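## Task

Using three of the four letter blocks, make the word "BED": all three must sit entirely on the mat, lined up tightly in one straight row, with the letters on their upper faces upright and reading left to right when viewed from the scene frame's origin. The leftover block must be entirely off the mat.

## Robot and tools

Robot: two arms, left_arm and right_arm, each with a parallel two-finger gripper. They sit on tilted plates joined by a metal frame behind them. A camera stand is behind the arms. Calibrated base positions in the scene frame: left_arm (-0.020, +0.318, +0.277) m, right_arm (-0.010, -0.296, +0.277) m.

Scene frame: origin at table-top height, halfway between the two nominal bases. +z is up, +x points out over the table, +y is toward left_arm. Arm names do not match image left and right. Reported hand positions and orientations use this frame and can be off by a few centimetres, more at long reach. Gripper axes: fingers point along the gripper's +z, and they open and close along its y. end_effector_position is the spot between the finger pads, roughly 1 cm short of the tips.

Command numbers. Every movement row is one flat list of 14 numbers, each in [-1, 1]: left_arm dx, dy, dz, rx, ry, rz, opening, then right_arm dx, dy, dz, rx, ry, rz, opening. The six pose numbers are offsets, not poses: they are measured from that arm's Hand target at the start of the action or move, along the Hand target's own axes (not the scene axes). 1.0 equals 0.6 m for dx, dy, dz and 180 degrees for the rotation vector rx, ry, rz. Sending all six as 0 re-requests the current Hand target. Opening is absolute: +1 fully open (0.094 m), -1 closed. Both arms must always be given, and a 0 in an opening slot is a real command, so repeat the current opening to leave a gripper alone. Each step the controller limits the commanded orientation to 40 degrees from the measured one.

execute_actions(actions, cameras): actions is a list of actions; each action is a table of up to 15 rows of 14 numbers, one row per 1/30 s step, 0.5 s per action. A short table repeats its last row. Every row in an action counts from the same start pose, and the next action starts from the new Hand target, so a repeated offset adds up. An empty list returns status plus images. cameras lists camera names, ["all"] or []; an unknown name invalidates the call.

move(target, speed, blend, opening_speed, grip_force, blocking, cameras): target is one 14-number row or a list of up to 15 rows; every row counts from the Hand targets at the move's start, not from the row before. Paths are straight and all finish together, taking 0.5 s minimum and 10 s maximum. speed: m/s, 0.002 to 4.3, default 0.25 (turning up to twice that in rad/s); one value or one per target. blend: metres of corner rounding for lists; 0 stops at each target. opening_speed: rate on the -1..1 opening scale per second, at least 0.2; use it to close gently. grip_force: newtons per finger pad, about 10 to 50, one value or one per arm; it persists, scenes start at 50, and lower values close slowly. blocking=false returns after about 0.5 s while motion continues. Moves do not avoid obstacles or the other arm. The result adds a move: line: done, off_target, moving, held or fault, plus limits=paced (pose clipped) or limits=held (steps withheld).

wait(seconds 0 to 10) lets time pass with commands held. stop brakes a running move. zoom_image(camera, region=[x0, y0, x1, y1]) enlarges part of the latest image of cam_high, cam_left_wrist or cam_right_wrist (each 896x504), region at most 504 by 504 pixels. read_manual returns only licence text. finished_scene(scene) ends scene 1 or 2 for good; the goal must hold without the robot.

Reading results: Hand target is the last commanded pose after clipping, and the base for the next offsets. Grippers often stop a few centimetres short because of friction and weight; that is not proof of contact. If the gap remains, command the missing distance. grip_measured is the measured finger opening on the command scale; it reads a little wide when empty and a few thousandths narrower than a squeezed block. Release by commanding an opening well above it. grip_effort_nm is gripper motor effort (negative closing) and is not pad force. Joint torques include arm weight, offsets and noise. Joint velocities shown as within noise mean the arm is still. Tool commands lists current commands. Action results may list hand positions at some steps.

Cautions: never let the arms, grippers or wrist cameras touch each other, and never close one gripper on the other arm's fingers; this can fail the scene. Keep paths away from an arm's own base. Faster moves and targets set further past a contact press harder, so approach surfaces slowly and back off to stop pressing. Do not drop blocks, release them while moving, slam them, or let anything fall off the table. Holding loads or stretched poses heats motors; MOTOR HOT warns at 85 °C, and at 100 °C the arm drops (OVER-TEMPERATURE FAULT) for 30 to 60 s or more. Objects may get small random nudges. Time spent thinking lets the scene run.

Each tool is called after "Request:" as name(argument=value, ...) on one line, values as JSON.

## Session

Request:
execute_actions(actions=[])

Request:
zoom_image(camera="cam_high", region=[340, 180, 592, 432])

Scene clock: 0.00 s.
left_arm: end_effector_position=(+0.5157, +0.2589, +0.1491) grip_measured=+1.000 grip_effort_nm=n/a end_effector_quat_wxyz=(-0.010, +0.113, +0.993, -0.023) | right_arm: end_effector_position=(+0.8353, +0.0944, +0.2509) grip_measured=+1.000 grip_effort_nm=n/a end_effector_quat_wxyz=(+0.594, -0.082, +0.743, +0.298)
Joint positions: left_arm=[-0.159 1.862 1.217 -0.714 -0.293 0.097 0.094] | right_arm=[0.406 2.471 1.889 0.545 -0.118 -0.051 0.094]
Joint velocities: within noise
Joint torques (N m): no reading
Heat: left arm: hottest elbow 27 °C; right arm: hottest shoulder 31 °C.
Hand target: left_arm +0.5247, +0.2590, +0.1538; -0.001, +0.111, +0.994, -0.024 | right_arm +0.8457, +0.0927, +0.2745; +0.610, -0.079, +0.730, +0.299
Tool commands: left_gripper/opening=+1.0 right_gripper/opening=+1.0

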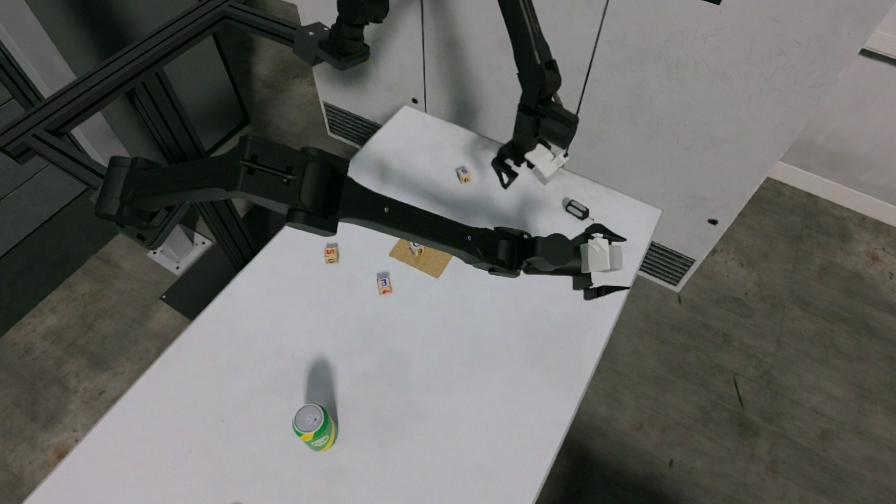

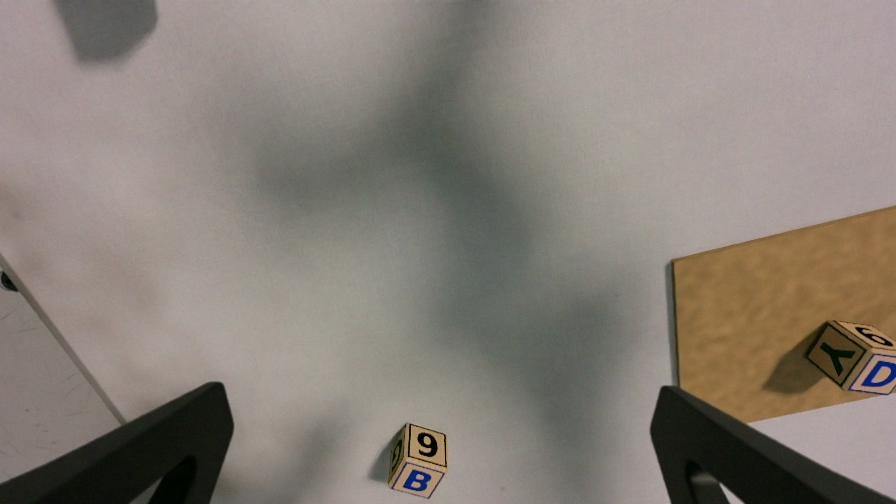

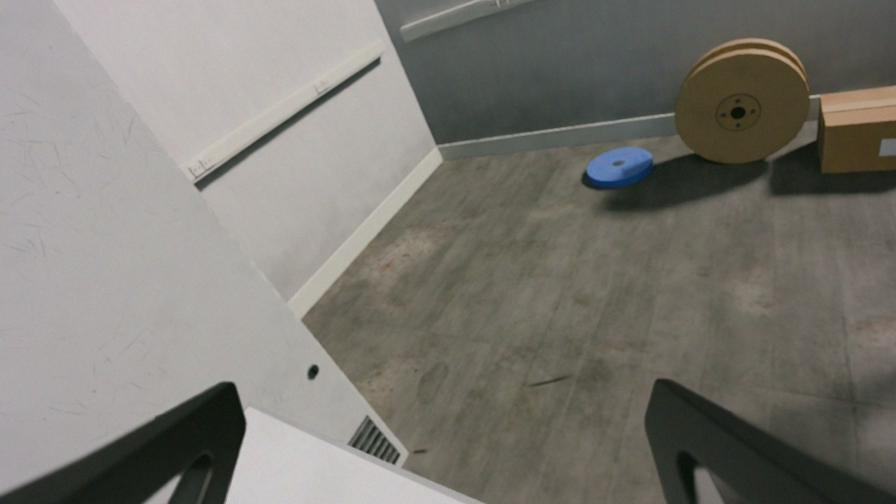

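Scaled by 2.000 from the camera's 896x504 image, which has a finer 1280x720 frame.

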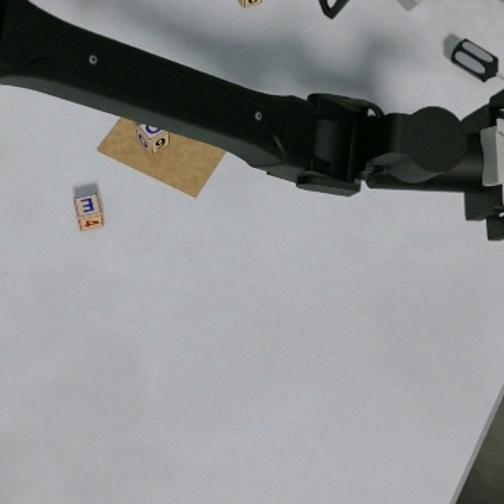

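Request:
zoom_image(camera="cam_high", region=[310, 235, 350, 275])

Request:
zoom_image(camera="cam_high", region=[365, 263, 405, 303])

Request:
zoom_image(camera="cam_high", region=[443, 155, 483, 195])

Request:
zoom_image(camera="cam_left_wrist", region=[790, 300, 896, 406])

Request:
zoom_image(camera="cam_left_wrist", region=[370, 410, 460, 500])

Scaled by 12.600 from the camera's 896x504 image, which has a finer 1280x720 frame.

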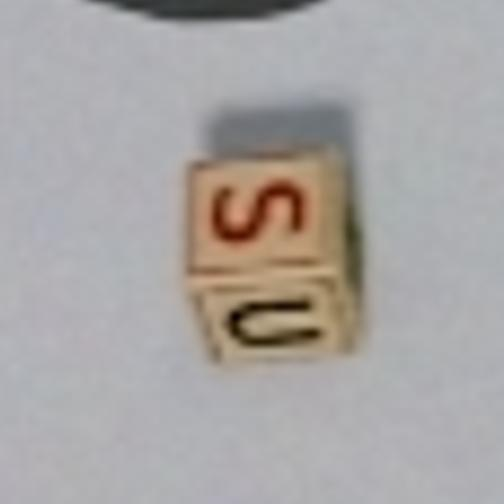

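Scaled by 12.600 from the camera's 896x504 image, which has a finer 1280x720 frame.

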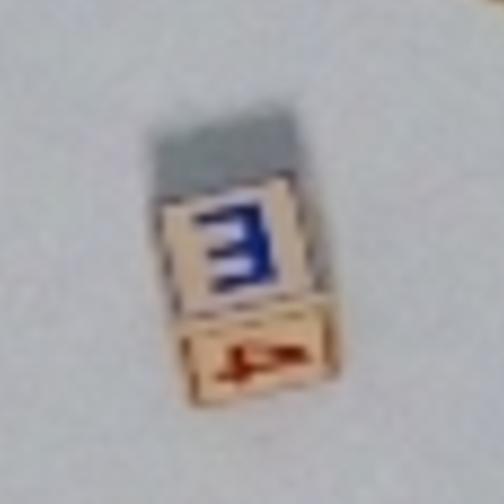

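Scaled by 12.600 from the camera's 896x504 image, which has a finer 1280x720 frame.

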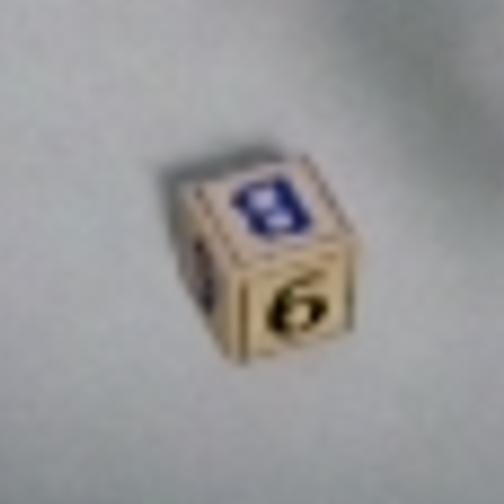

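Scaled by 4.755 from the camera's 896x504 image, which has a finer 1280x720 frame.

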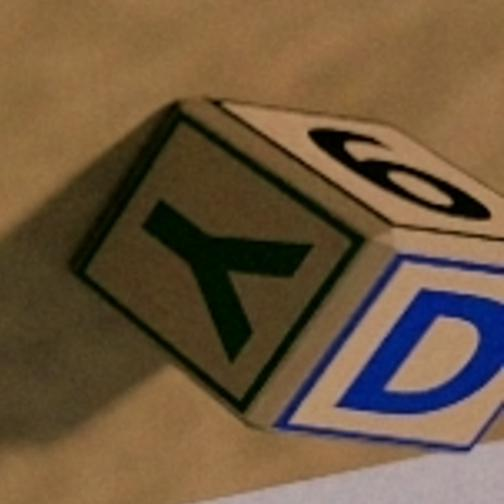

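Scaled by 5.600 from the camera's 896x504 image, which has a finer 1280x720 frame.

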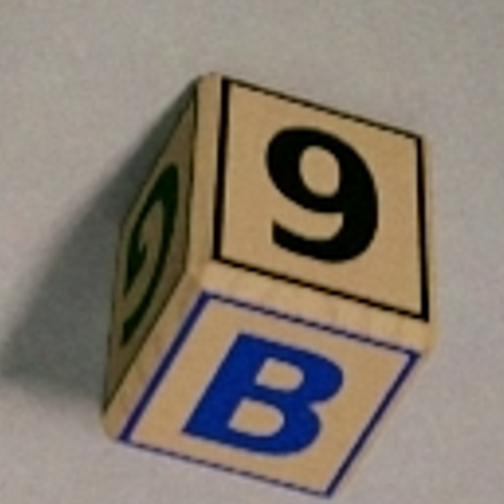

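Request:
move(target=[0, 0, 0, 0, 0, 0, 1.0, -0.0213, -0.1585, -0.9787, 0.2469, 0.4090, 0.1001, 1.0], speed=0.4, cameras=["cam_high"])

Scene clock: 5.07 s.
left_arm: end_effector_position=(+0.5157, +0.2589, +0.1491) grip_measured=+1.000 grip_effort_nm=-0.02 end_effector_quat_wxyz=(-0.010, +0.113, +0.993, -0.023) | right_arm: end_effector_position=(+0.4042, -0.2930, +0.2978) grip_measured=+1.000 grip_effort_nm=-0.01 end_effector_quat_wxyz=(+0.001, +0.073, +0.997, +0.003)
Joint positions: left_arm=[-0.159 1.862 1.217 -0.714 -0.293 0.097 0.094] | right_arm=[0.198 1.299 0.894 -0.945 0.344 0.324 0.094]
Joint torques (N m): left_arm=[-5.25 -14.39 6 0.59 0.03 -0.11] | right_arm=[3.08 -13.04 6.01 0.06 0.11 0.27]
Heat: left arm: hottest elbow 27 °C; right arm: hottest shoulder 32 °C.
Hand target: left_arm +0.5247, +0.2590, +0.1538; -0.001, +0.111, +0.994, -0.024 | right_arm +0.3993, -0.3000, +0.2994; +0.000, +0.087, +0.996, +0.000
Off the commanded pose: left_arm 0.010 m, 1 deg | right_arm 0.009 m, 2 deg.
move: done
Images, in order (width x height): cam_high 896x504.

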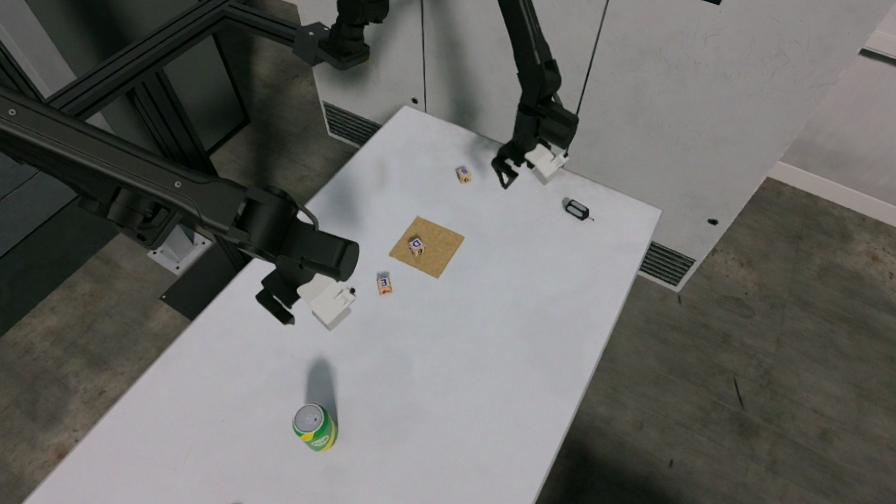

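Request:
move(target=[0.1113, -0.3067, -0.1962, -0.0147, -0.0006, -0.0682, 1.0, 0.1845, -0.2019, 0, 0, 0, 0, 1.0], speed=0.35, cameras=["cam_high", "cam_left_wrist"])

Scene clock: 7.27 s.
left_arm: end_effector_position=(+0.4043, +0.1051, +0.2683) grip_measured=+1.000 grip_effort_nm=-0.02 end_effector_quat_wxyz=(-0.013, +0.013, +1.000, +0.006) | right_arm: end_effector_position=(+0.2756, -0.3982, +0.3000) grip_measured=+1.000 grip_effort_nm=-0.01 end_effector_quat_wxyz=(+0.003, +0.091, +0.996, +0.001)
Joint positions: left_arm=[-0.619 1.729 1.126 -0.949 -0.401 -0.598 0.094] | right_arm=[-0.15 0.859 0.584 -0.967 0.253 0.009 0.094]
Joint torques (N m): left_arm=[-5.95 -11.4 8.38 0.16 -0.17 -0.17] | right_arm=[0.44 -7.36 6.41 0.01 -0.03 -0.11]
Heat: left arm: hottest elbow 28 °C; right arm: hottest shoulder 32 °C.
Hand target: left_arm +0.4197, +0.0999, +0.2797; +0.000, +0.004, +1.000, -0.001 | right_arm +0.2693, -0.4000, +0.2994; +0.000, +0.087, +0.996, +0.000
Off the commanded pose: left_arm 0.020 m, 2 deg | right_arm 0.007 m, 1 deg.
move: off_target (left_arm)
Images, in order (width x height): cam_high 896x504, cam_left_wrist 896x504.

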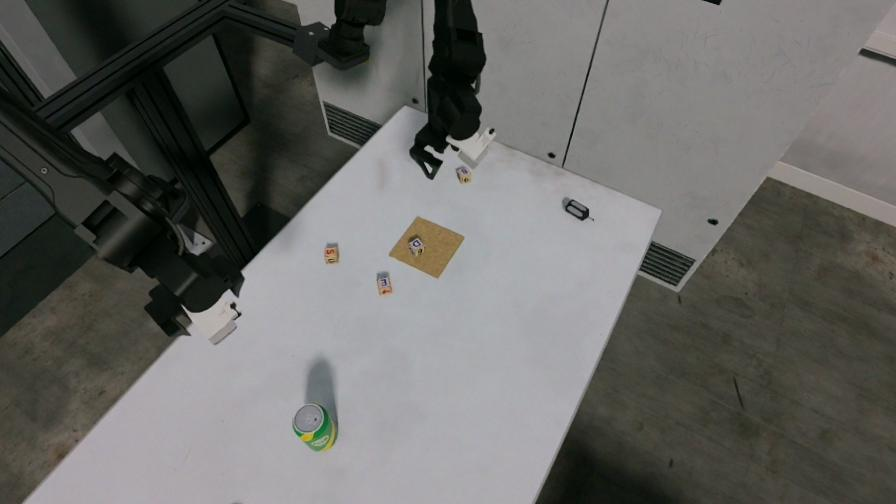

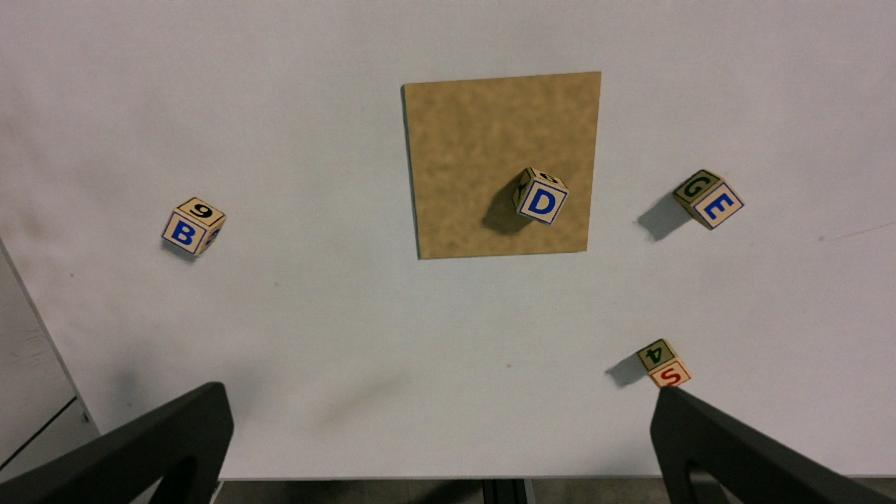

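Request:
zoom_image(camera="cam_left_wrist", region=[500, 155, 590, 245])

Request:
zoom_image(camera="cam_left_wrist", region=[665, 155, 755, 245])

Request:
zoom_image(camera="cam_left_wrist", region=[150, 185, 240, 275])

Request:
zoom_image(camera="cam_left_wrist", region=[625, 325, 715, 415])

Scaled by 5.600 from the camera's 896x504 image, which has a finer 1280x720 frame.

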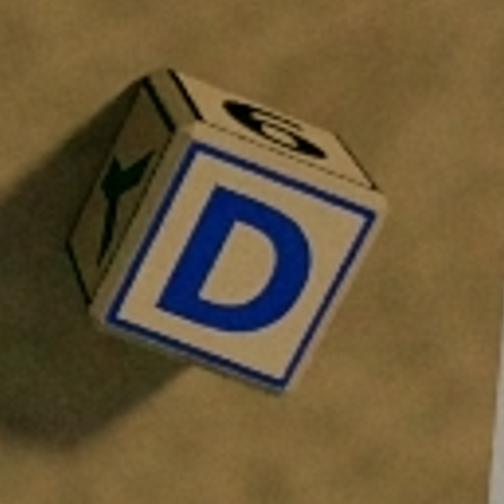

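Scaled by 5.600 from the camera's 896x504 image, which has a finer 1280x720 frame.

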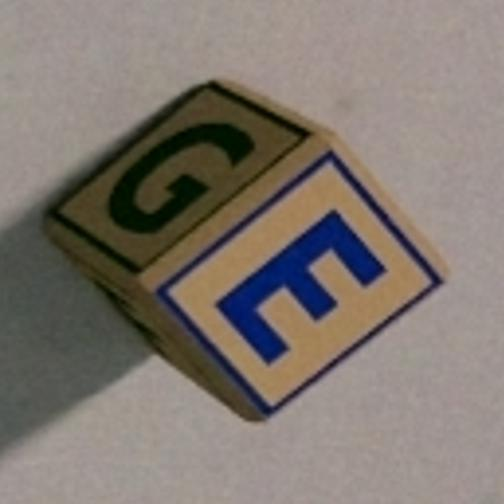

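Scaled by 5.600 from the camera's 896x504 image, which has a finer 1280x720 frame.

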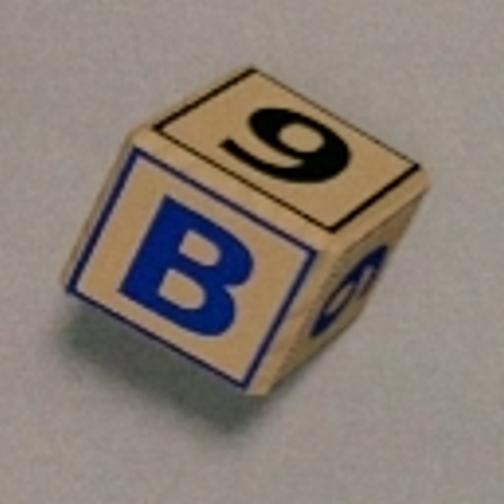

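Scaled by 5.600 from the camera's 896x504 image, which has a finer 1280x720 frame.

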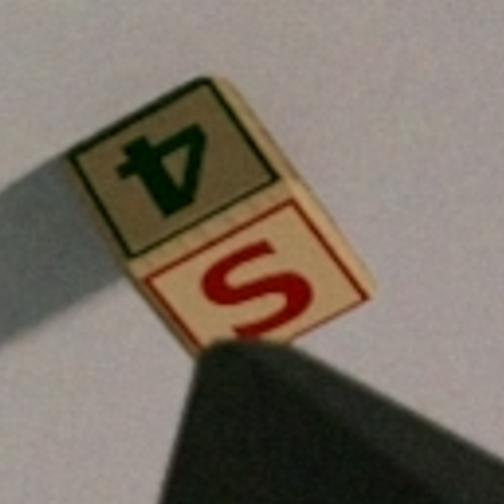

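Request:
move(target=[0.0742, -0.1037, 0.3712, 0, 0, 0.6196, 1.0, 0, 0, 0, 0, 0, 0, 1.0], speed=0.4, cameras=["cam_left_wrist"])

Scene clock: 12.43 s.
left_arm: end_effector_position=(+0.3637, +0.0378, +0.0625) grip_measured=+1.000 grip_effort_nm=-0.02 end_effector_quat_wxyz=(-0.004, +0.833, +0.553, -0.001) | right_arm: end_effector_position=(+0.2756, -0.3982, +0.3000) grip_measured=+1.000 grip_effort_nm=-0.01 end_effector_quat_wxyz=(+0.003, +0.091, +0.996, +0.001)
Joint positions: left_arm=[-0.601 2.2 1.105 -0.428 -0.407 1.371 0.094] | right_arm=[-0.15 0.859 0.584 -0.967 0.253 0.009 0.094]
Joint torques (N m): left_arm=[-5.6 -11.75 4.78 0.87 0.2 -0.05] | right_arm=[0.32 -7.47 6.38 0.03 -0.04 -0.11]
Heat: left arm: hottest elbow 28 °C; right arm: hottest shoulder 32 °C.
Hand target: left_arm +0.3748, +0.0378, +0.0570; +0.001, +0.829, +0.559, +0.000 | right_arm +0.2693, -0.4000, +0.2994; +0.000, +0.087, +0.996, +0.000
Off the commanded pose: left_arm 0.012 m, 1 deg | right_arm 0.007 m, 1 deg.
move: off_target (left_arm)
Images, in order (width x height): cam_left_wrist 896x504.

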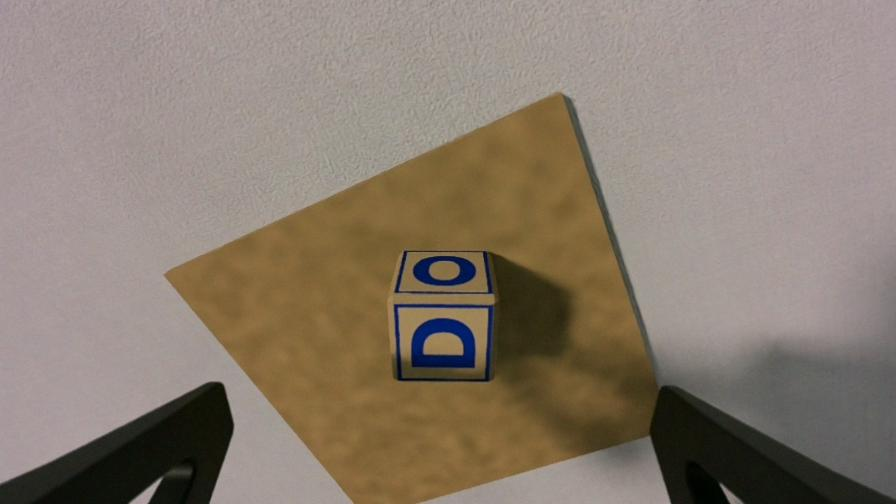

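Request:
move(target=[0.001, -0.001, 0.0755, 0, 0, 0, 1.0, 0, 0, 0, 0, 0, 0, 1.0], speed=0.1, cameras=["cam_left_wrist"])

Scene clock: 13.77 s.
left_arm: end_effector_position=(+0.3656, +0.0389, +0.0180) grip_measured=+1.000 grip_effort_nm=-0.02 end_effector_quat_wxyz=(-0.004, +0.832, +0.555, +0.000) | right_arm: end_effector_position=(+0.2756, -0.3982, +0.3000) grip_measured=+1.000 grip_effort_nm=-0.01 end_effector_quat_wxyz=(+0.003, +0.091, +0.996, +0.001)
Joint positions: left_arm=[-0.561 2.3 1.137 -0.342 -0.404 1.411 0.094] | right_arm=[-0.15 0.859 0.584 -0.967 0.253 0.009 0.094]
Joint torques (N m): left_arm=[-5.6 -12.28 4.21 0.84 0.2 0] | right_arm=[0.62 -7.36 6.39 0.03 -0.04 -0.11]
Heat: left arm: hottest elbow 28 °C; right arm: hottest shoulder 32 °C.
Hand target: left_arm +0.3746, +0.0385, +0.0118; +0.001, +0.829, +0.559, +0.000 | right_arm +0.2693, -0.4000, +0.2994; +0.000, +0.087, +0.996, +0.000
Off the commanded pose: left_arm 0.011 m, 1 deg | right_arm 0.007 m, 1 deg.
move: off_target (left_arm)
Images, in order (width x height): cam_left_wrist 896x504.

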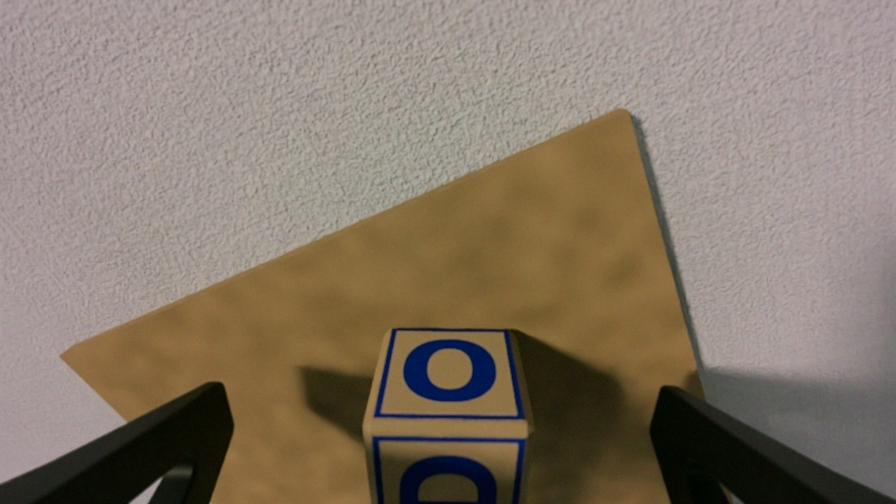

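Request:
move(target=[0, 0, 0, 0, 0, 0, -0.28, 0, 0, 0, 0, 0, 0, 1.0], opening_speed=1.5, cameras=[])

Request:
move(target=[0, 0, 0, 0, 0, 0, -0.6, 0, 0, 0, 0, 0, 0, 1.0], grip_force=20, cameras=[])

Request:
move(target=[0, 0, 0, 0, 0, -0.147, -0.6, 0, 0, 0, 0, 0, 0, 1.0], speed=0.2, cameras=["cam_left_wrist"])

Scene clock: 15.33 s.
left_arm: end_effector_position=(+0.3655, +0.0388, +0.0180) grip_measured=-0.278 grip_effort_nm=-0.09 end_effector_quat_wxyz=(-0.004, +0.832, +0.555, -0.001) | right_arm: end_effector_position=(+0.2756, -0.3982, +0.3000) grip_measured=+1.000 grip_effort_nm=-0.01 end_effector_quat_wxyz=(+0.003, +0.091, +0.996, +0.001)
Joint positions: left_arm=[-0.561 2.3 1.137 -0.342 -0.404 1.412 0.034] | right_arm=[-0.15 0.859 0.584 -0.967 0.253 0.009 0.094]
Joint torques (N m): left_arm=[-5.36 -12.1 4.15 0.83 0.21 0.03] | right_arm=[0.5 -7.41 6.39 0.01 -0.03 -0.11]
Heat: left arm: hottest elbow 28 °C; right arm: hottest shoulder 32 °C.
Hand target: left_arm +0.3746, +0.0384, +0.0118; +0.001, +0.829, +0.559, +0.000 | right_arm +0.2693, -0.4000, +0.2994; +0.000, +0.087, +0.996, +0.000
Off the commanded pose: left_arm 0.011 m, 1 deg | right_arm 0.007 m, 1 deg.
move: off_target (left_arm)
No camera images: "cameras" was empty.

Scene clock: 15.83 s.
left_arm: end_effector_position=(+0.3655, +0.0388, +0.0180) grip_measured=-0.354 grip_effort_nm=-0.49 end_effector_quat_wxyz=(-0.004, +0.832, +0.555, -0.001) | right_arm: end_effector_position=(+0.2756, -0.3982, +0.3000) grip_measured=+1.000 grip_effort_nm=-0.01 end_effector_quat_wxyz=(+0.003, +0.091, +0.996, +0.001)
Joint positions: left_arm=[-0.561 2.3 1.137 -0.342 -0.404 1.412 0.03] | right_arm=[-0.15 0.859 0.584 -0.967 0.253 0.009 0.094]
Joint torques (N m): left_arm=[-5.48 -12.28 4.22 0.92 0.22 -0.01] | right_arm=[0.56 -7.41 6.38 -0.01 -0.04 -0.1]
Heat: left arm: hottest elbow 28 °C; right arm: hottest shoulder 32 °C.
Hand target: left_arm +0.3746, +0.0384, +0.0118; +0.001, +0.829, +0.559, +0.000 | right_arm +0.2693, -0.4000, +0.2994; +0.000, +0.087, +0.996, +0.000
Off the commanded pose: left_arm 0.011 m, 1 deg | right_arm 0.007 m, 1 deg.
grip_force (N): 20, 20
move: off_target (left_arm)
No camera images: "cameras" was empty.

Scene clock: 17.90 s.
left_arm: end_effector_position=(+0.3659, +0.0385, +0.0180) grip_measured=-0.354 grip_effort_nm=-0.49 end_effector_quat_wxyz=(-0.003, +0.689, +0.725, +0.000) | right_arm: end_effector_position=(+0.2756, -0.3982, +0.3000) grip_measured=+1.000 grip_effort_nm=-0.01 end_effector_quat_wxyz=(+0.003, +0.091, +0.996, +0.001)
Joint positions: left_arm=[-0.561 2.3 1.137 -0.339 -0.404 0.967 0.03] | right_arm=[-0.15 0.859 0.584 -0.967 0.253 0.009 0.094]
Joint torques (N m): left_arm=[-6.01 -12.1 4.12 0.88 0.2 -0.21] | right_arm=[0.56 -7.47 6.37 0.01 -0.04 -0.09]
Heat: left arm: hottest elbow 28 °C; right arm: hottest shoulder 32 °C.
Hand target: left_arm +0.3745, +0.0385, +0.0118; +0.001, +0.679, +0.734, +0.000 | right_arm +0.2693, -0.4000, +0.2994; +0.000, +0.087, +0.996, +0.000
Off the commanded pose: left_arm 0.011 m, 2 deg | right_arm 0.007 m, 1 deg.
grip_force (N): 20, 20
move: off_target (left_arm)
Images, in order (width x height): cam_left_wrist 896x504.

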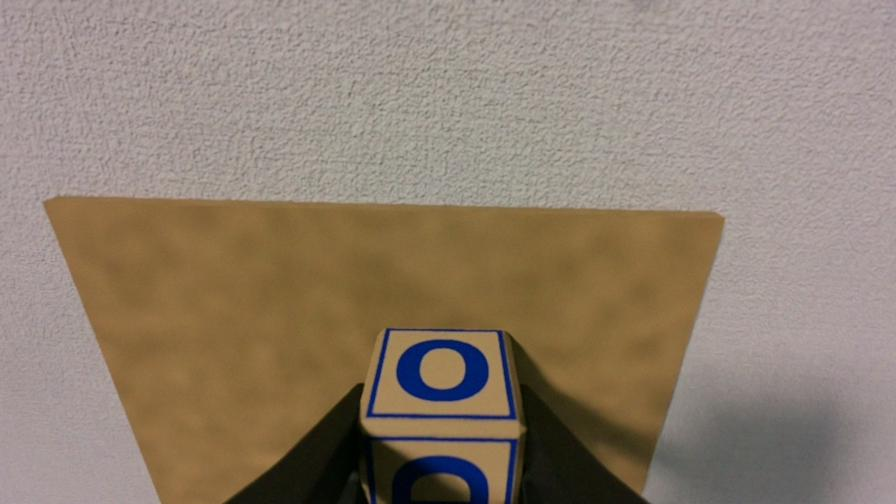

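Request:
move(target=[0, 0, 0, 0, 0, 0, 0.3, 0, 0, 0, 0, 0, 0, 1.0], opening_speed=0.6, grip_force=50, cameras=[])

Request:
move(target=[[0, 0, -0.14, 0, 0, 0, 0.3, 0, 0, 0, 0, 0, 0, 1.0], [-0.2167, -0.0295, -0.072, 0, 0, 0.275, 0.7, 0, 0, 0, 0, 0, 0, 1.0]], speed=[0.15, 0.35], blend=[0.03, 0], cameras=["cam_high", "cam_left_wrist"])

Scene clock: 20.03 s.
left_arm: end_effector_position=(+0.3659, +0.0385, +0.0180) grip_measured=+0.298 grip_effort_nm=0.06 end_effector_quat_wxyz=(-0.003, +0.688, +0.725, +0.000) | right_arm: end_effector_position=(+0.2756, -0.3982, +0.3000) grip_measured=+1.000 grip_effort_nm=-0.01 end_effector_quat_wxyz=(+0.003, +0.091, +0.996, +0.001)
Joint positions: left_arm=[-0.561 2.3 1.137 -0.339 -0.404 0.965 0.061] | right_arm=[-0.15 0.859 0.584 -0.967 0.253 0.009 0.094]
Joint torques (N m): left_arm=[-5.77 -12.45 4.15 0.8 0.22 -0.18] | right_arm=[0.38 -7.3 6.39 -0.01 -0.04 -0.09]
Heat: left arm: hottest shoulder 28 °C; right arm: hottest shoulder 32 °C.
Hand target: left_arm +0.3745, +0.0385, +0.0118; +0.001, +0.679, +0.734, +0.000 | right_arm +0.2693, -0.4000, +0.2994; +0.000, +0.087, +0.996, +0.000
Off the commanded pose: left_arm 0.011 m, 2 deg | right_arm 0.007 m, 1 deg.
move: off_target (left_arm)
No camera images: "cameras" was empty.

Scene clock: 23.30 s.
left_arm: end_effector_position=(+0.3664, -0.0794, +0.0556) grip_measured=+0.698 grip_effort_nm=0.06 end_effector_quat_wxyz=(-0.003, +0.920, +0.392, -0.003) | right_arm: end_effector_position=(+0.2756, -0.3982, +0.3000) grip_measured=+1.000 grip_effort_nm=-0.01 end_effector_quat_wxyz=(+0.003, +0.091, +0.996, +0.001)
Joint positions: left_arm=[-0.755 2.398 1.407 -0.597 -0.406 1.572 0.08] | right_arm=[-0.15 0.859 0.584 -0.967 0.253 0.009 0.094]
Joint torques (N m): left_arm=[-8.59 -13.74 6.37 0.05 0.03 0.01] | right_arm=[0.5 -7.47 6.42 -0.01 -0.04 -0.1]
Heat: left arm: hottest shoulder 28 °C; right arm: hottest shoulder 32 °C.
Hand target: left_arm +0.3670, -0.0923, +0.0551; +0.001, +0.924, +0.383, +0.000 | right_arm +0.2693, -0.4000, +0.2994; +0.000, +0.087, +0.996, +0.000
Off the commanded pose: left_arm 0.013 m, 1 deg | right_arm 0.007 m, 1 deg.
move: off_target (left_arm); target 2's new opening was sent with left_arm's hand 0.013 m and 1 deg from that target
Images, in order (width x height): cam_high 896x504, cam_left_wrist 896x504.

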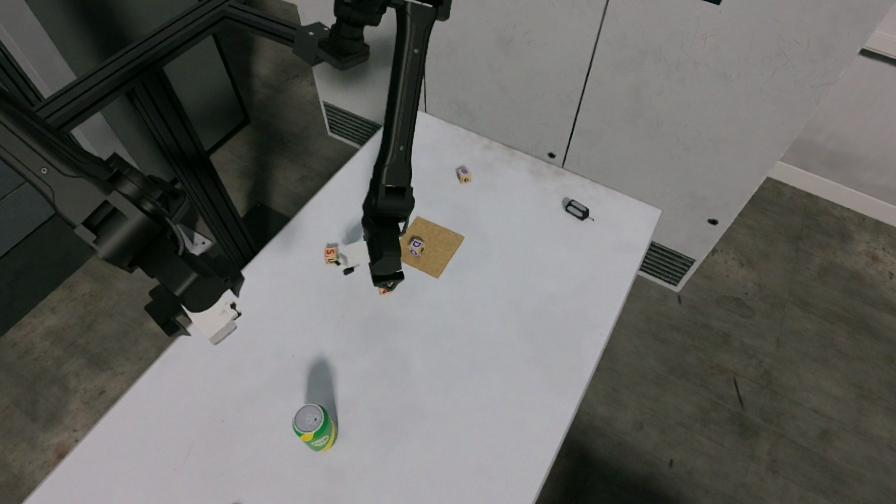

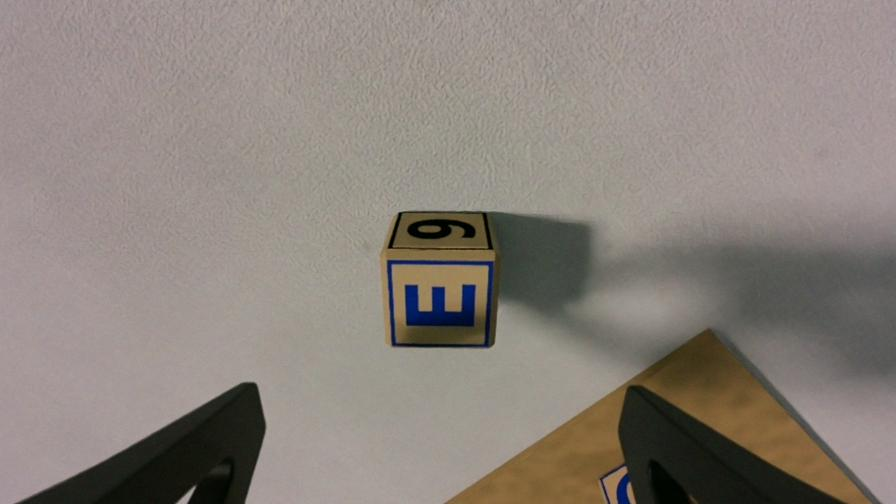

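Request:
move(target=[-0.0242, 0.0, 0.0717, 0, 0, 0, 0.7, 0, 0, 0, 0, 0, 0, 1.0], speed=0.1, cameras=["cam_left_wrist"])

Scene clock: 25.57 s.
left_arm: end_effector_position=(+0.3507, -0.0905, +0.0122) grip_measured=+0.699 grip_effort_nm=0.06 end_effector_quat_wxyz=(-0.010, +0.923, +0.386, -0.006) | right_arm: end_effector_position=(+0.2756, -0.3982, +0.3000) grip_measured=+1.000 grip_effort_nm=-0.01 end_effector_quat_wxyz=(+0.003, +0.091, +0.996, +0.001)
Joint positions: left_arm=[-0.755 2.503 1.45 -0.552 -0.406 1.578 0.08] | right_arm=[-0.15 0.859 0.584 -0.967 0.253 0.009 0.094]
Joint torques (N m): left_arm=[-8.76 -14.74 5.89 0.65 0.03 0.05] | right_arm=[0.38 -7.41 6.41 0.01 -0.04 -0.09]
Heat: left arm: hottest elbow 29 °C; right arm: hottest shoulder 32 °C.
Hand target: left_arm +0.3568, -0.1027, +0.0121; +0.001, +0.924, +0.383, +0.000 | right_arm +0.2693, -0.4000, +0.2994; +0.000, +0.087, +0.996, +0.000
Off the commanded pose: left_arm 0.014 m, 1 deg | right_arm 0.007 m, 1 deg.
move: off_target (left_arm)
Images, in order (width x height): cam_left_wrist 896x504.

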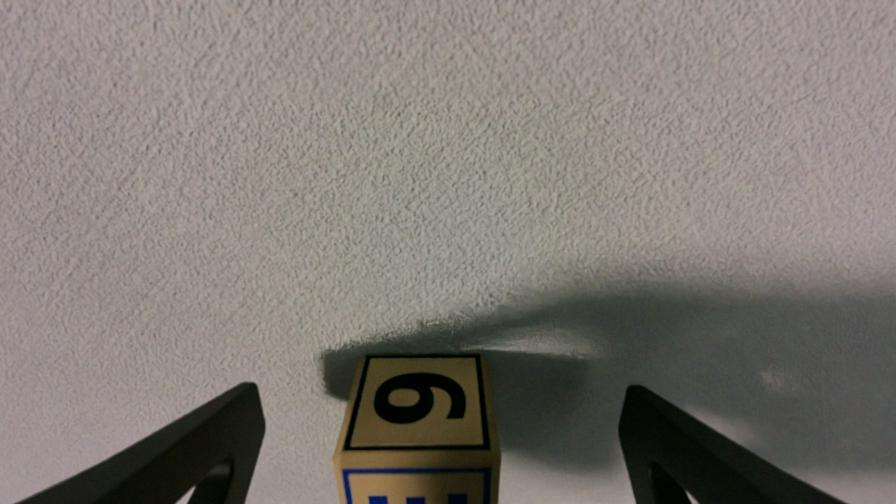

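Request:
move(target=[[0.0397, -0.0147, -0.075, 0, 0, 0, 0.7, 0, 0, 0, 0, 0, 0, 1.0], [0.0397, -0.0147, 0.0, 0, 0, 0, 0.7, 0, 0, 0, 0, 0, 0, 1.0]], speed=[0.15, 0.12], cameras=["cam_left_wrist"])

Scene clock: 28.13 s.
left_arm: end_effector_position=(+0.3532, -0.0765, +0.0161) grip_measured=+0.699 grip_effort_nm=0.06 end_effector_quat_wxyz=(-0.007, +0.927, +0.376, -0.005) | right_arm: end_effector_position=(+0.2756, -0.3982, +0.3000) grip_measured=+1.000 grip_effort_nm=-0.01 end_effector_quat_wxyz=(+0.003, +0.091, +0.996, +0.001)
Joint positions: left_arm=[-0.738 2.471 1.406 -0.526 -0.406 1.622 0.08] | right_arm=[-0.15 0.859 0.584 -0.967 0.253 0.009 0.094]
Joint torques (N m): left_arm=[-7 -14.74 5.6 0.85 0.01 -0.02] | right_arm=[0.38 -7.53 6.39 -0.01 -0.03 -0.09]
Heat: left arm: hottest elbow 29 °C; right arm: hottest shoulder 32 °C.
Hand target: left_arm +0.3674, -0.0796, +0.0121; +0.001, +0.924, +0.382, +0.000 | right_arm +0.2693, -0.4000, +0.2994; +0.000, +0.087, +0.996, +0.000
Off the commanded pose: left_arm 0.015 m, 1 deg | right_arm 0.007 m, 1 deg.
move: off_target (left_arm)
Images, in order (width x height): cam_left_wrist 896x504.

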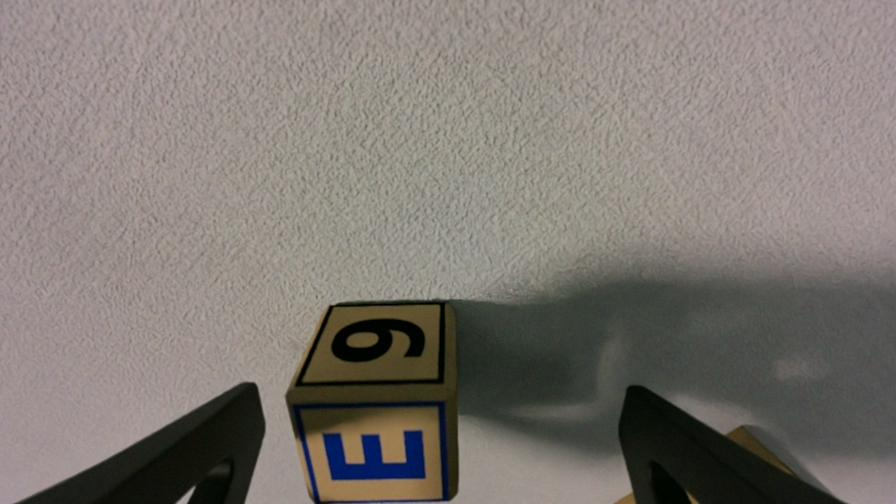

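Request:
move(target=[0, 0, 0, 0, 0, 0, -0.28, 0, 0, 0, 0, 0, 0, 1.0], opening_speed=0.7, cameras=["cam_left_wrist"])

Request:
move(target=[0, 0, 0, 0, 0, 0, -0.6, 0, 0, 0, 0, 0, 0, 1.0], grip_force=20, cameras=["cam_left_wrist"])

Scene clock: 30.17 s.
left_arm: end_effector_position=(+0.3532, -0.0765, +0.0161) grip_measured=-0.278 grip_effort_nm=-0.09 end_effector_quat_wxyz=(-0.007, +0.927, +0.375, -0.005) | right_arm: end_effector_position=(+0.2756, -0.3982, +0.3000) grip_measured=+1.000 grip_effort_nm=-0.01 end_effector_quat_wxyz=(+0.003, +0.091, +0.996, +0.001)
Joint positions: left_arm=[-0.738 2.471 1.406 -0.526 -0.406 1.622 0.034] | right_arm=[-0.15 0.859 0.584 -0.967 0.253 0.009 0.094]
Joint torques (N m): left_arm=[-6.83 -14.45 5.63 0.77 -0.01 -0.02] | right_arm=[0.38 -7.59 6.41 0.01 -0.03 -0.1]
Heat: left arm: hottest elbow 29 °C; right arm: hottest shoulder 32 °C.
Hand target: left_arm +0.3674, -0.0796, +0.0121; +0.001, +0.924, +0.382, +0.000 | right_arm +0.2693, -0.4000, +0.2994; +0.000, +0.087, +0.996, +0.000
Off the commanded pose: left_arm 0.015 m, 1 deg | right_arm 0.007 m, 1 deg.
move: off_target (left_arm)
Images, in order (width x height): cam_left_wrist 896x504.

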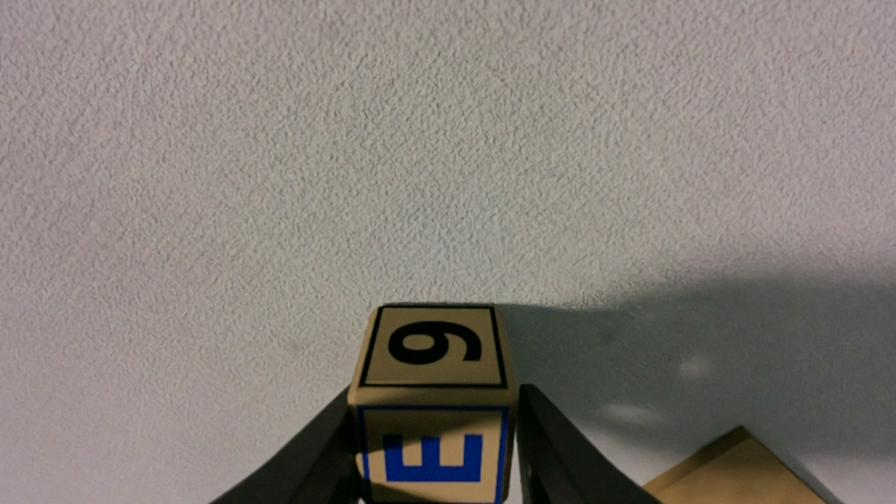

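Scene clock: 30.67 s.
left_arm: end_effector_position=(+0.3532, -0.0765, +0.0161) grip_measured=-0.355 grip_effort_nm=-0.49 end_effector_quat_wxyz=(-0.007, +0.927, +0.375, -0.005) | right_arm: end_effector_position=(+0.2756, -0.3982, +0.3000) grip_measured=+1.000 grip_effort_nm=-0.01 end_effector_quat_wxyz=(+0.003, +0.091, +0.996, +0.001)
Joint positions: left_arm=[-0.738 2.471 1.406 -0.526 -0.406 1.622 0.03] | right_arm=[-0.15 0.859 0.584 -0.967 0.253 0.009 0.094]
Joint torques (N m): left_arm=[-6.59 -14.51 5.75 0.73 -0.01 -0.01] | right_arm=[0.5 -7.36 6.41 0.02 -0.03 -0.1]
Heat: left arm: hottest elbow 29 °C; right arm: hottest shoulder 32 °C.
Hand target: left_arm +0.3674, -0.0796, +0.0121; +0.001, +0.924, +0.382, +0.000 | right_arm +0.2693, -0.4000, +0.2994; +0.000, +0.087, +0.996, +0.000
Off the commanded pose: left_arm 0.015 m, 1 deg | right_arm 0.007 m, 1 deg.
grip_force (N): 20, 20
move: off_target (left_arm)
Images, in order (width x height): cam_left_wrist 896x504.

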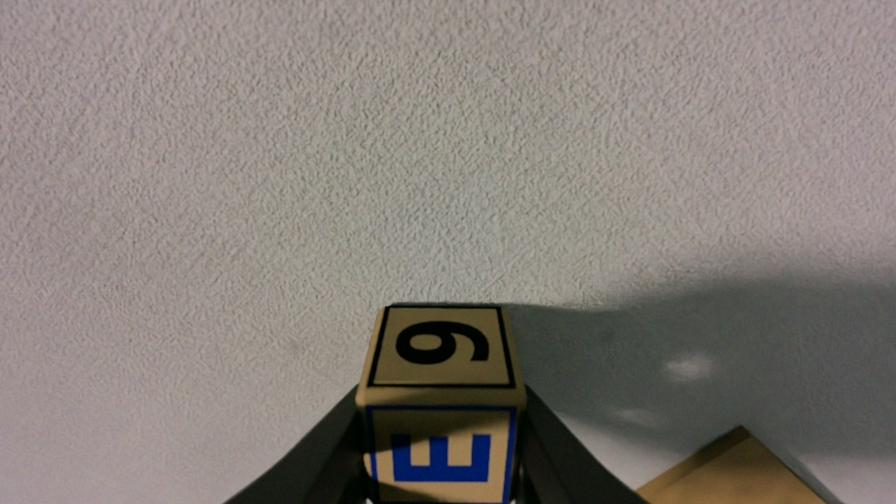

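Request:
move(target=[[0, 0, -0.14, 0, 0, 0, -0.6, 0, 0, 0, 0, 0, 0, 1.0], [0.1988, -0.1808, -0.13, 0, 0, -0.275, -0.6, 0, 0, 0, 0, 0, 0, 1.0]], speed=[0.15, 0.3], blend=[0.02, 0], cameras=["cam_high", "cam_left_wrist"])

Scene clock: 33.83 s.
left_arm: end_effector_position=(+0.3665, +0.0779, +0.0837) grip_measured=-0.355 grip_effort_nm=-0.49 end_effector_quat_wxyz=(-0.010, +0.689, +0.724, -0.001) | right_arm: end_effector_position=(+0.2756, -0.3982, +0.3000) grip_measured=+1.000 grip_effort_nm=-0.01 end_effector_quat_wxyz=(+0.003, +0.091, +0.996, +0.001)
Joint positions: left_arm=[-0.55 2.096 1.027 -0.444 -0.403 0.975 0.03] | right_arm=[-0.15 0.859 0.584 -0.967 0.253 0.009 0.094]
Joint torques (N m): left_arm=[-5.48 -14.45 2.77 0.83 0.15 -0.16] | right_arm=[0.44 -7.3 6.38 -0.01 -0.02 -0.11]
Heat: left arm: hottest elbow 29 °C; right arm: hottest shoulder 32 °C.
Hand target: left_arm +0.3751, +0.0814, +0.0899; +0.001, +0.679, +0.734, +0.000 | right_arm +0.2693, -0.4000, +0.2994; +0.000, +0.087, +0.996, +0.000
Off the commanded pose: left_arm 0.011 m, 2 deg | right_arm 0.007 m, 1 deg.
grip_force (N): 20, 20
move: off_target (left_arm)
Images, in order (width x height): cam_high 896x504, cam_left_wrist 896x504.

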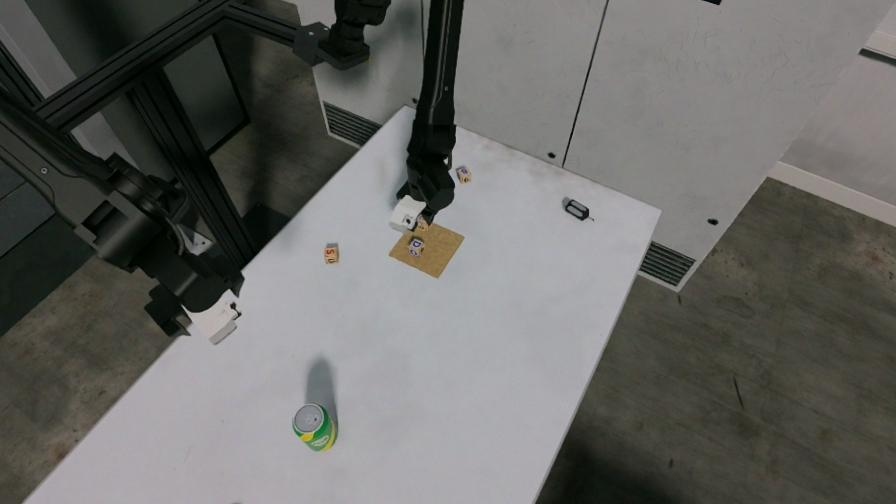

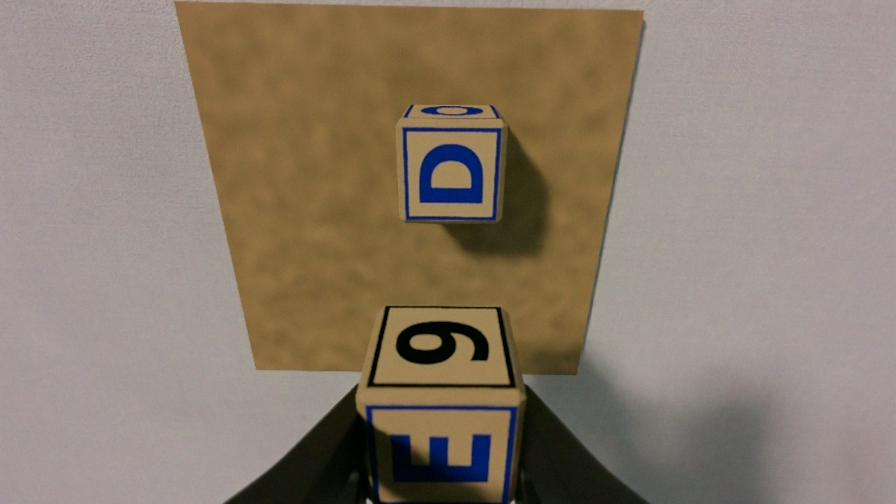

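Request:
move(target=[-0.0108, -0.0025, 0.123, 0, 0, 0, -0.6, 0, 0, 0, 0, 0, 0, 1.0], speed=0.1, cameras=["cam_left_wrist"])

Scene clock: 35.43 s.
left_arm: end_effector_position=(+0.3660, +0.0745, +0.0232) grip_measured=-0.355 grip_effort_nm=-0.49 end_effector_quat_wxyz=(-0.003, +0.683, +0.731, +0.000) | right_arm: end_effector_position=(+0.2756, -0.3982, +0.3000) grip_measured=+1.000 grip_effort_nm=-0.01 end_effector_quat_wxyz=(+0.003, +0.091, +0.996, +0.001)
Joint positions: left_arm=[-0.505 2.24 1.059 -0.298 -0.399 1.011 0.03] | right_arm=[-0.15 0.859 0.584 -0.967 0.253 0.009 0.094]
Joint torques (N m): left_arm=[-4.84 -11.52 3.92 0.83 0.2 0.01] | right_arm=[0.44 -7.24 6.39 -0.01 -0.03 -0.1]
Heat: left arm: hottest elbow 29 °C; right arm: hottest shoulder 32 °C.
Hand target: left_arm +0.3741, +0.0749, +0.0161; +0.000, +0.679, +0.734, +0.000 | right_arm +0.2693, -0.4000, +0.2994; +0.000, +0.087, +0.996, +0.000
Off the commanded pose: left_arm 0.011 m, 1 deg | right_arm 0.007 m, 1 deg.
grip_force (N): 20, 20
move: off_target (left_arm)
Images, in order (width x height): cam_left_wrist 896x504.

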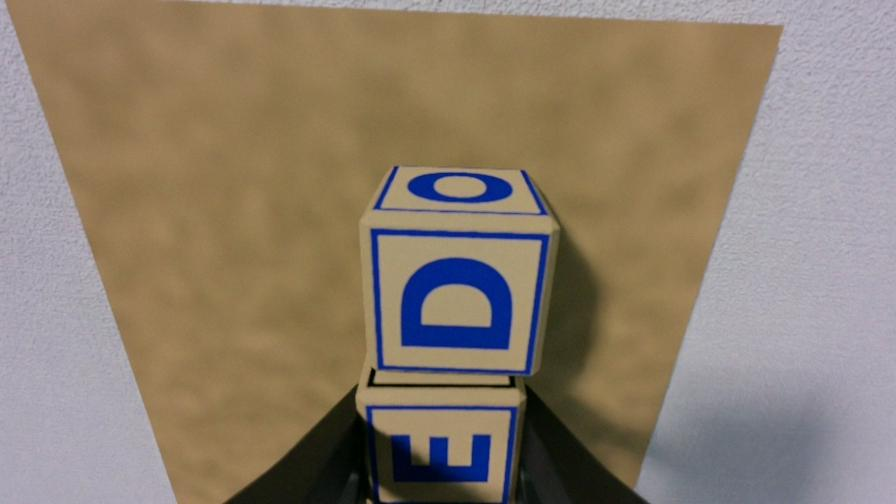

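Request:
move(target=[0.0, -0.008, 0.01, 0, 0, 0, -0.6, 0, 0, 0, 0, 0, 0, 1.0], speed=0.06, cameras=["cam_left_wrist"])

Scene clock: 36.40 s.
left_arm: end_effector_position=(+0.3665, +0.0732, +0.0211) grip_measured=-0.355 grip_effort_nm=-0.49 end_effector_quat_wxyz=(+0.001, +0.682, +0.732, +0.001) | right_arm: end_effector_position=(+0.2756, -0.3982, +0.3000) grip_measured=+1.000 grip_effort_nm=-0.01 end_effector_quat_wxyz=(+0.003, +0.091, +0.996, +0.001)
Joint positions: left_arm=[-0.505 2.245 1.059 -0.285 -0.399 1.012 0.03] | right_arm=[-0.15 0.859 0.584 -0.967 0.253 0.009 0.094]
Joint torques (N m): left_arm=[-5.01 -10.99 3.44 1.21 0.2 0.01] | right_arm=[0.5 -7.47 6.39 0.01 -0.04 -0.1]
Heat: left arm: hottest elbow 29 °C; right arm: hottest shoulder 32 °C.
Hand target: left_arm +0.3693, +0.0745, +0.0100; +0.001, +0.679, +0.734, +0.000 | right_arm +0.2693, -0.4000, +0.2994; +0.000, +0.087, +0.996, +0.000
Off the commanded pose: left_arm 0.011 m, 0 deg | right_arm 0.007 m, 1 deg.
grip_force (N): 20, 20
move: off_target (left_arm)
Images, in order (width x height): cam_left_wrist 896x504.

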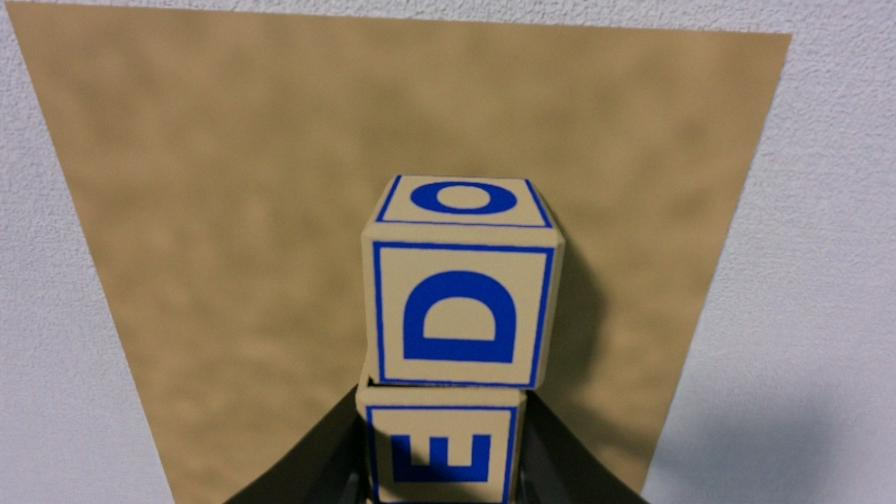

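Request:
move(target=[[0.0025, 0.0045, -0.075, 0, 0, 0, -0.6, 0, 0, 0, 0, 0, 0, 1.0], [0.0025, 0.0045, -0.0045, 0, 0, 0, -0.6, 0, 0, 0, 0, 0, 0, 1.0]], speed=[0.12, 0.1], cameras=["cam_left_wrist"])

Scene clock: 38.70 s.
left_arm: end_effector_position=(+0.3611, +0.0757, +0.0210) grip_measured=-0.355 grip_effort_nm=-0.49 end_effector_quat_wxyz=(-0.005, +0.685, +0.729, -0.001) | right_arm: end_effector_position=(+0.2756, -0.3982, +0.3000) grip_measured=+1.000 grip_effort_nm=-0.01 end_effector_quat_wxyz=(+0.003, +0.091, +0.996, +0.001)
Joint positions: left_arm=[-0.505 2.243 1.05 -0.291 -0.397 1.014 0.03] | right_arm=[-0.15 0.859 0.584 -0.967 0.253 0.009 0.094]
Joint torques (N m): left_arm=[-5.13 -11.52 4.01 0.98 0.14 0.02] | right_arm=[0.56 -7.3 6.38 -0.01 -0.04 -0.1]
Heat: left arm: hottest shoulder 29 °C; right arm: hottest shoulder 32 °C.
Hand target: left_arm +0.3718, +0.0762, +0.0127; +0.001, +0.679, +0.734, +0.000 | right_arm +0.2693, -0.4000, +0.2994; +0.000, +0.087, +0.996, +0.000
Off the commanded pose: left_arm 0.014 m, 1 deg | right_arm 0.007 m, 1 deg.
grip_force (N): 20, 20
move: off_target (left_arm)
Images, in order (width x height): cam_left_wrist 896x504.

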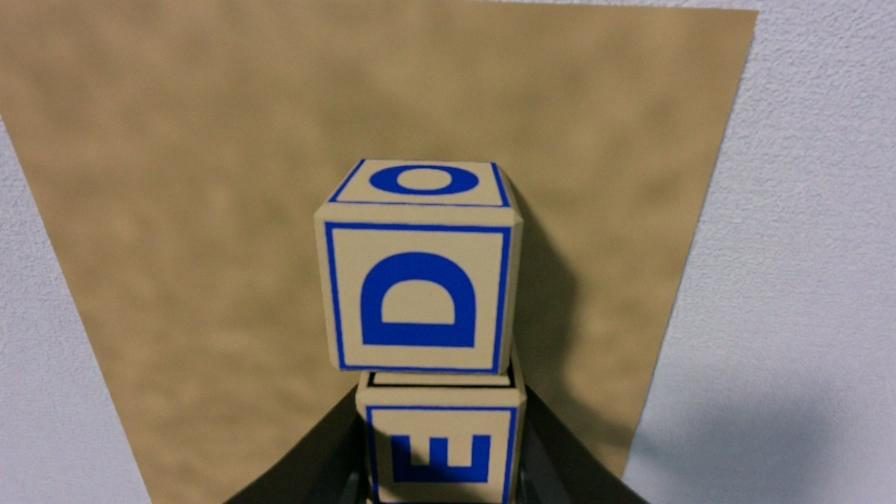

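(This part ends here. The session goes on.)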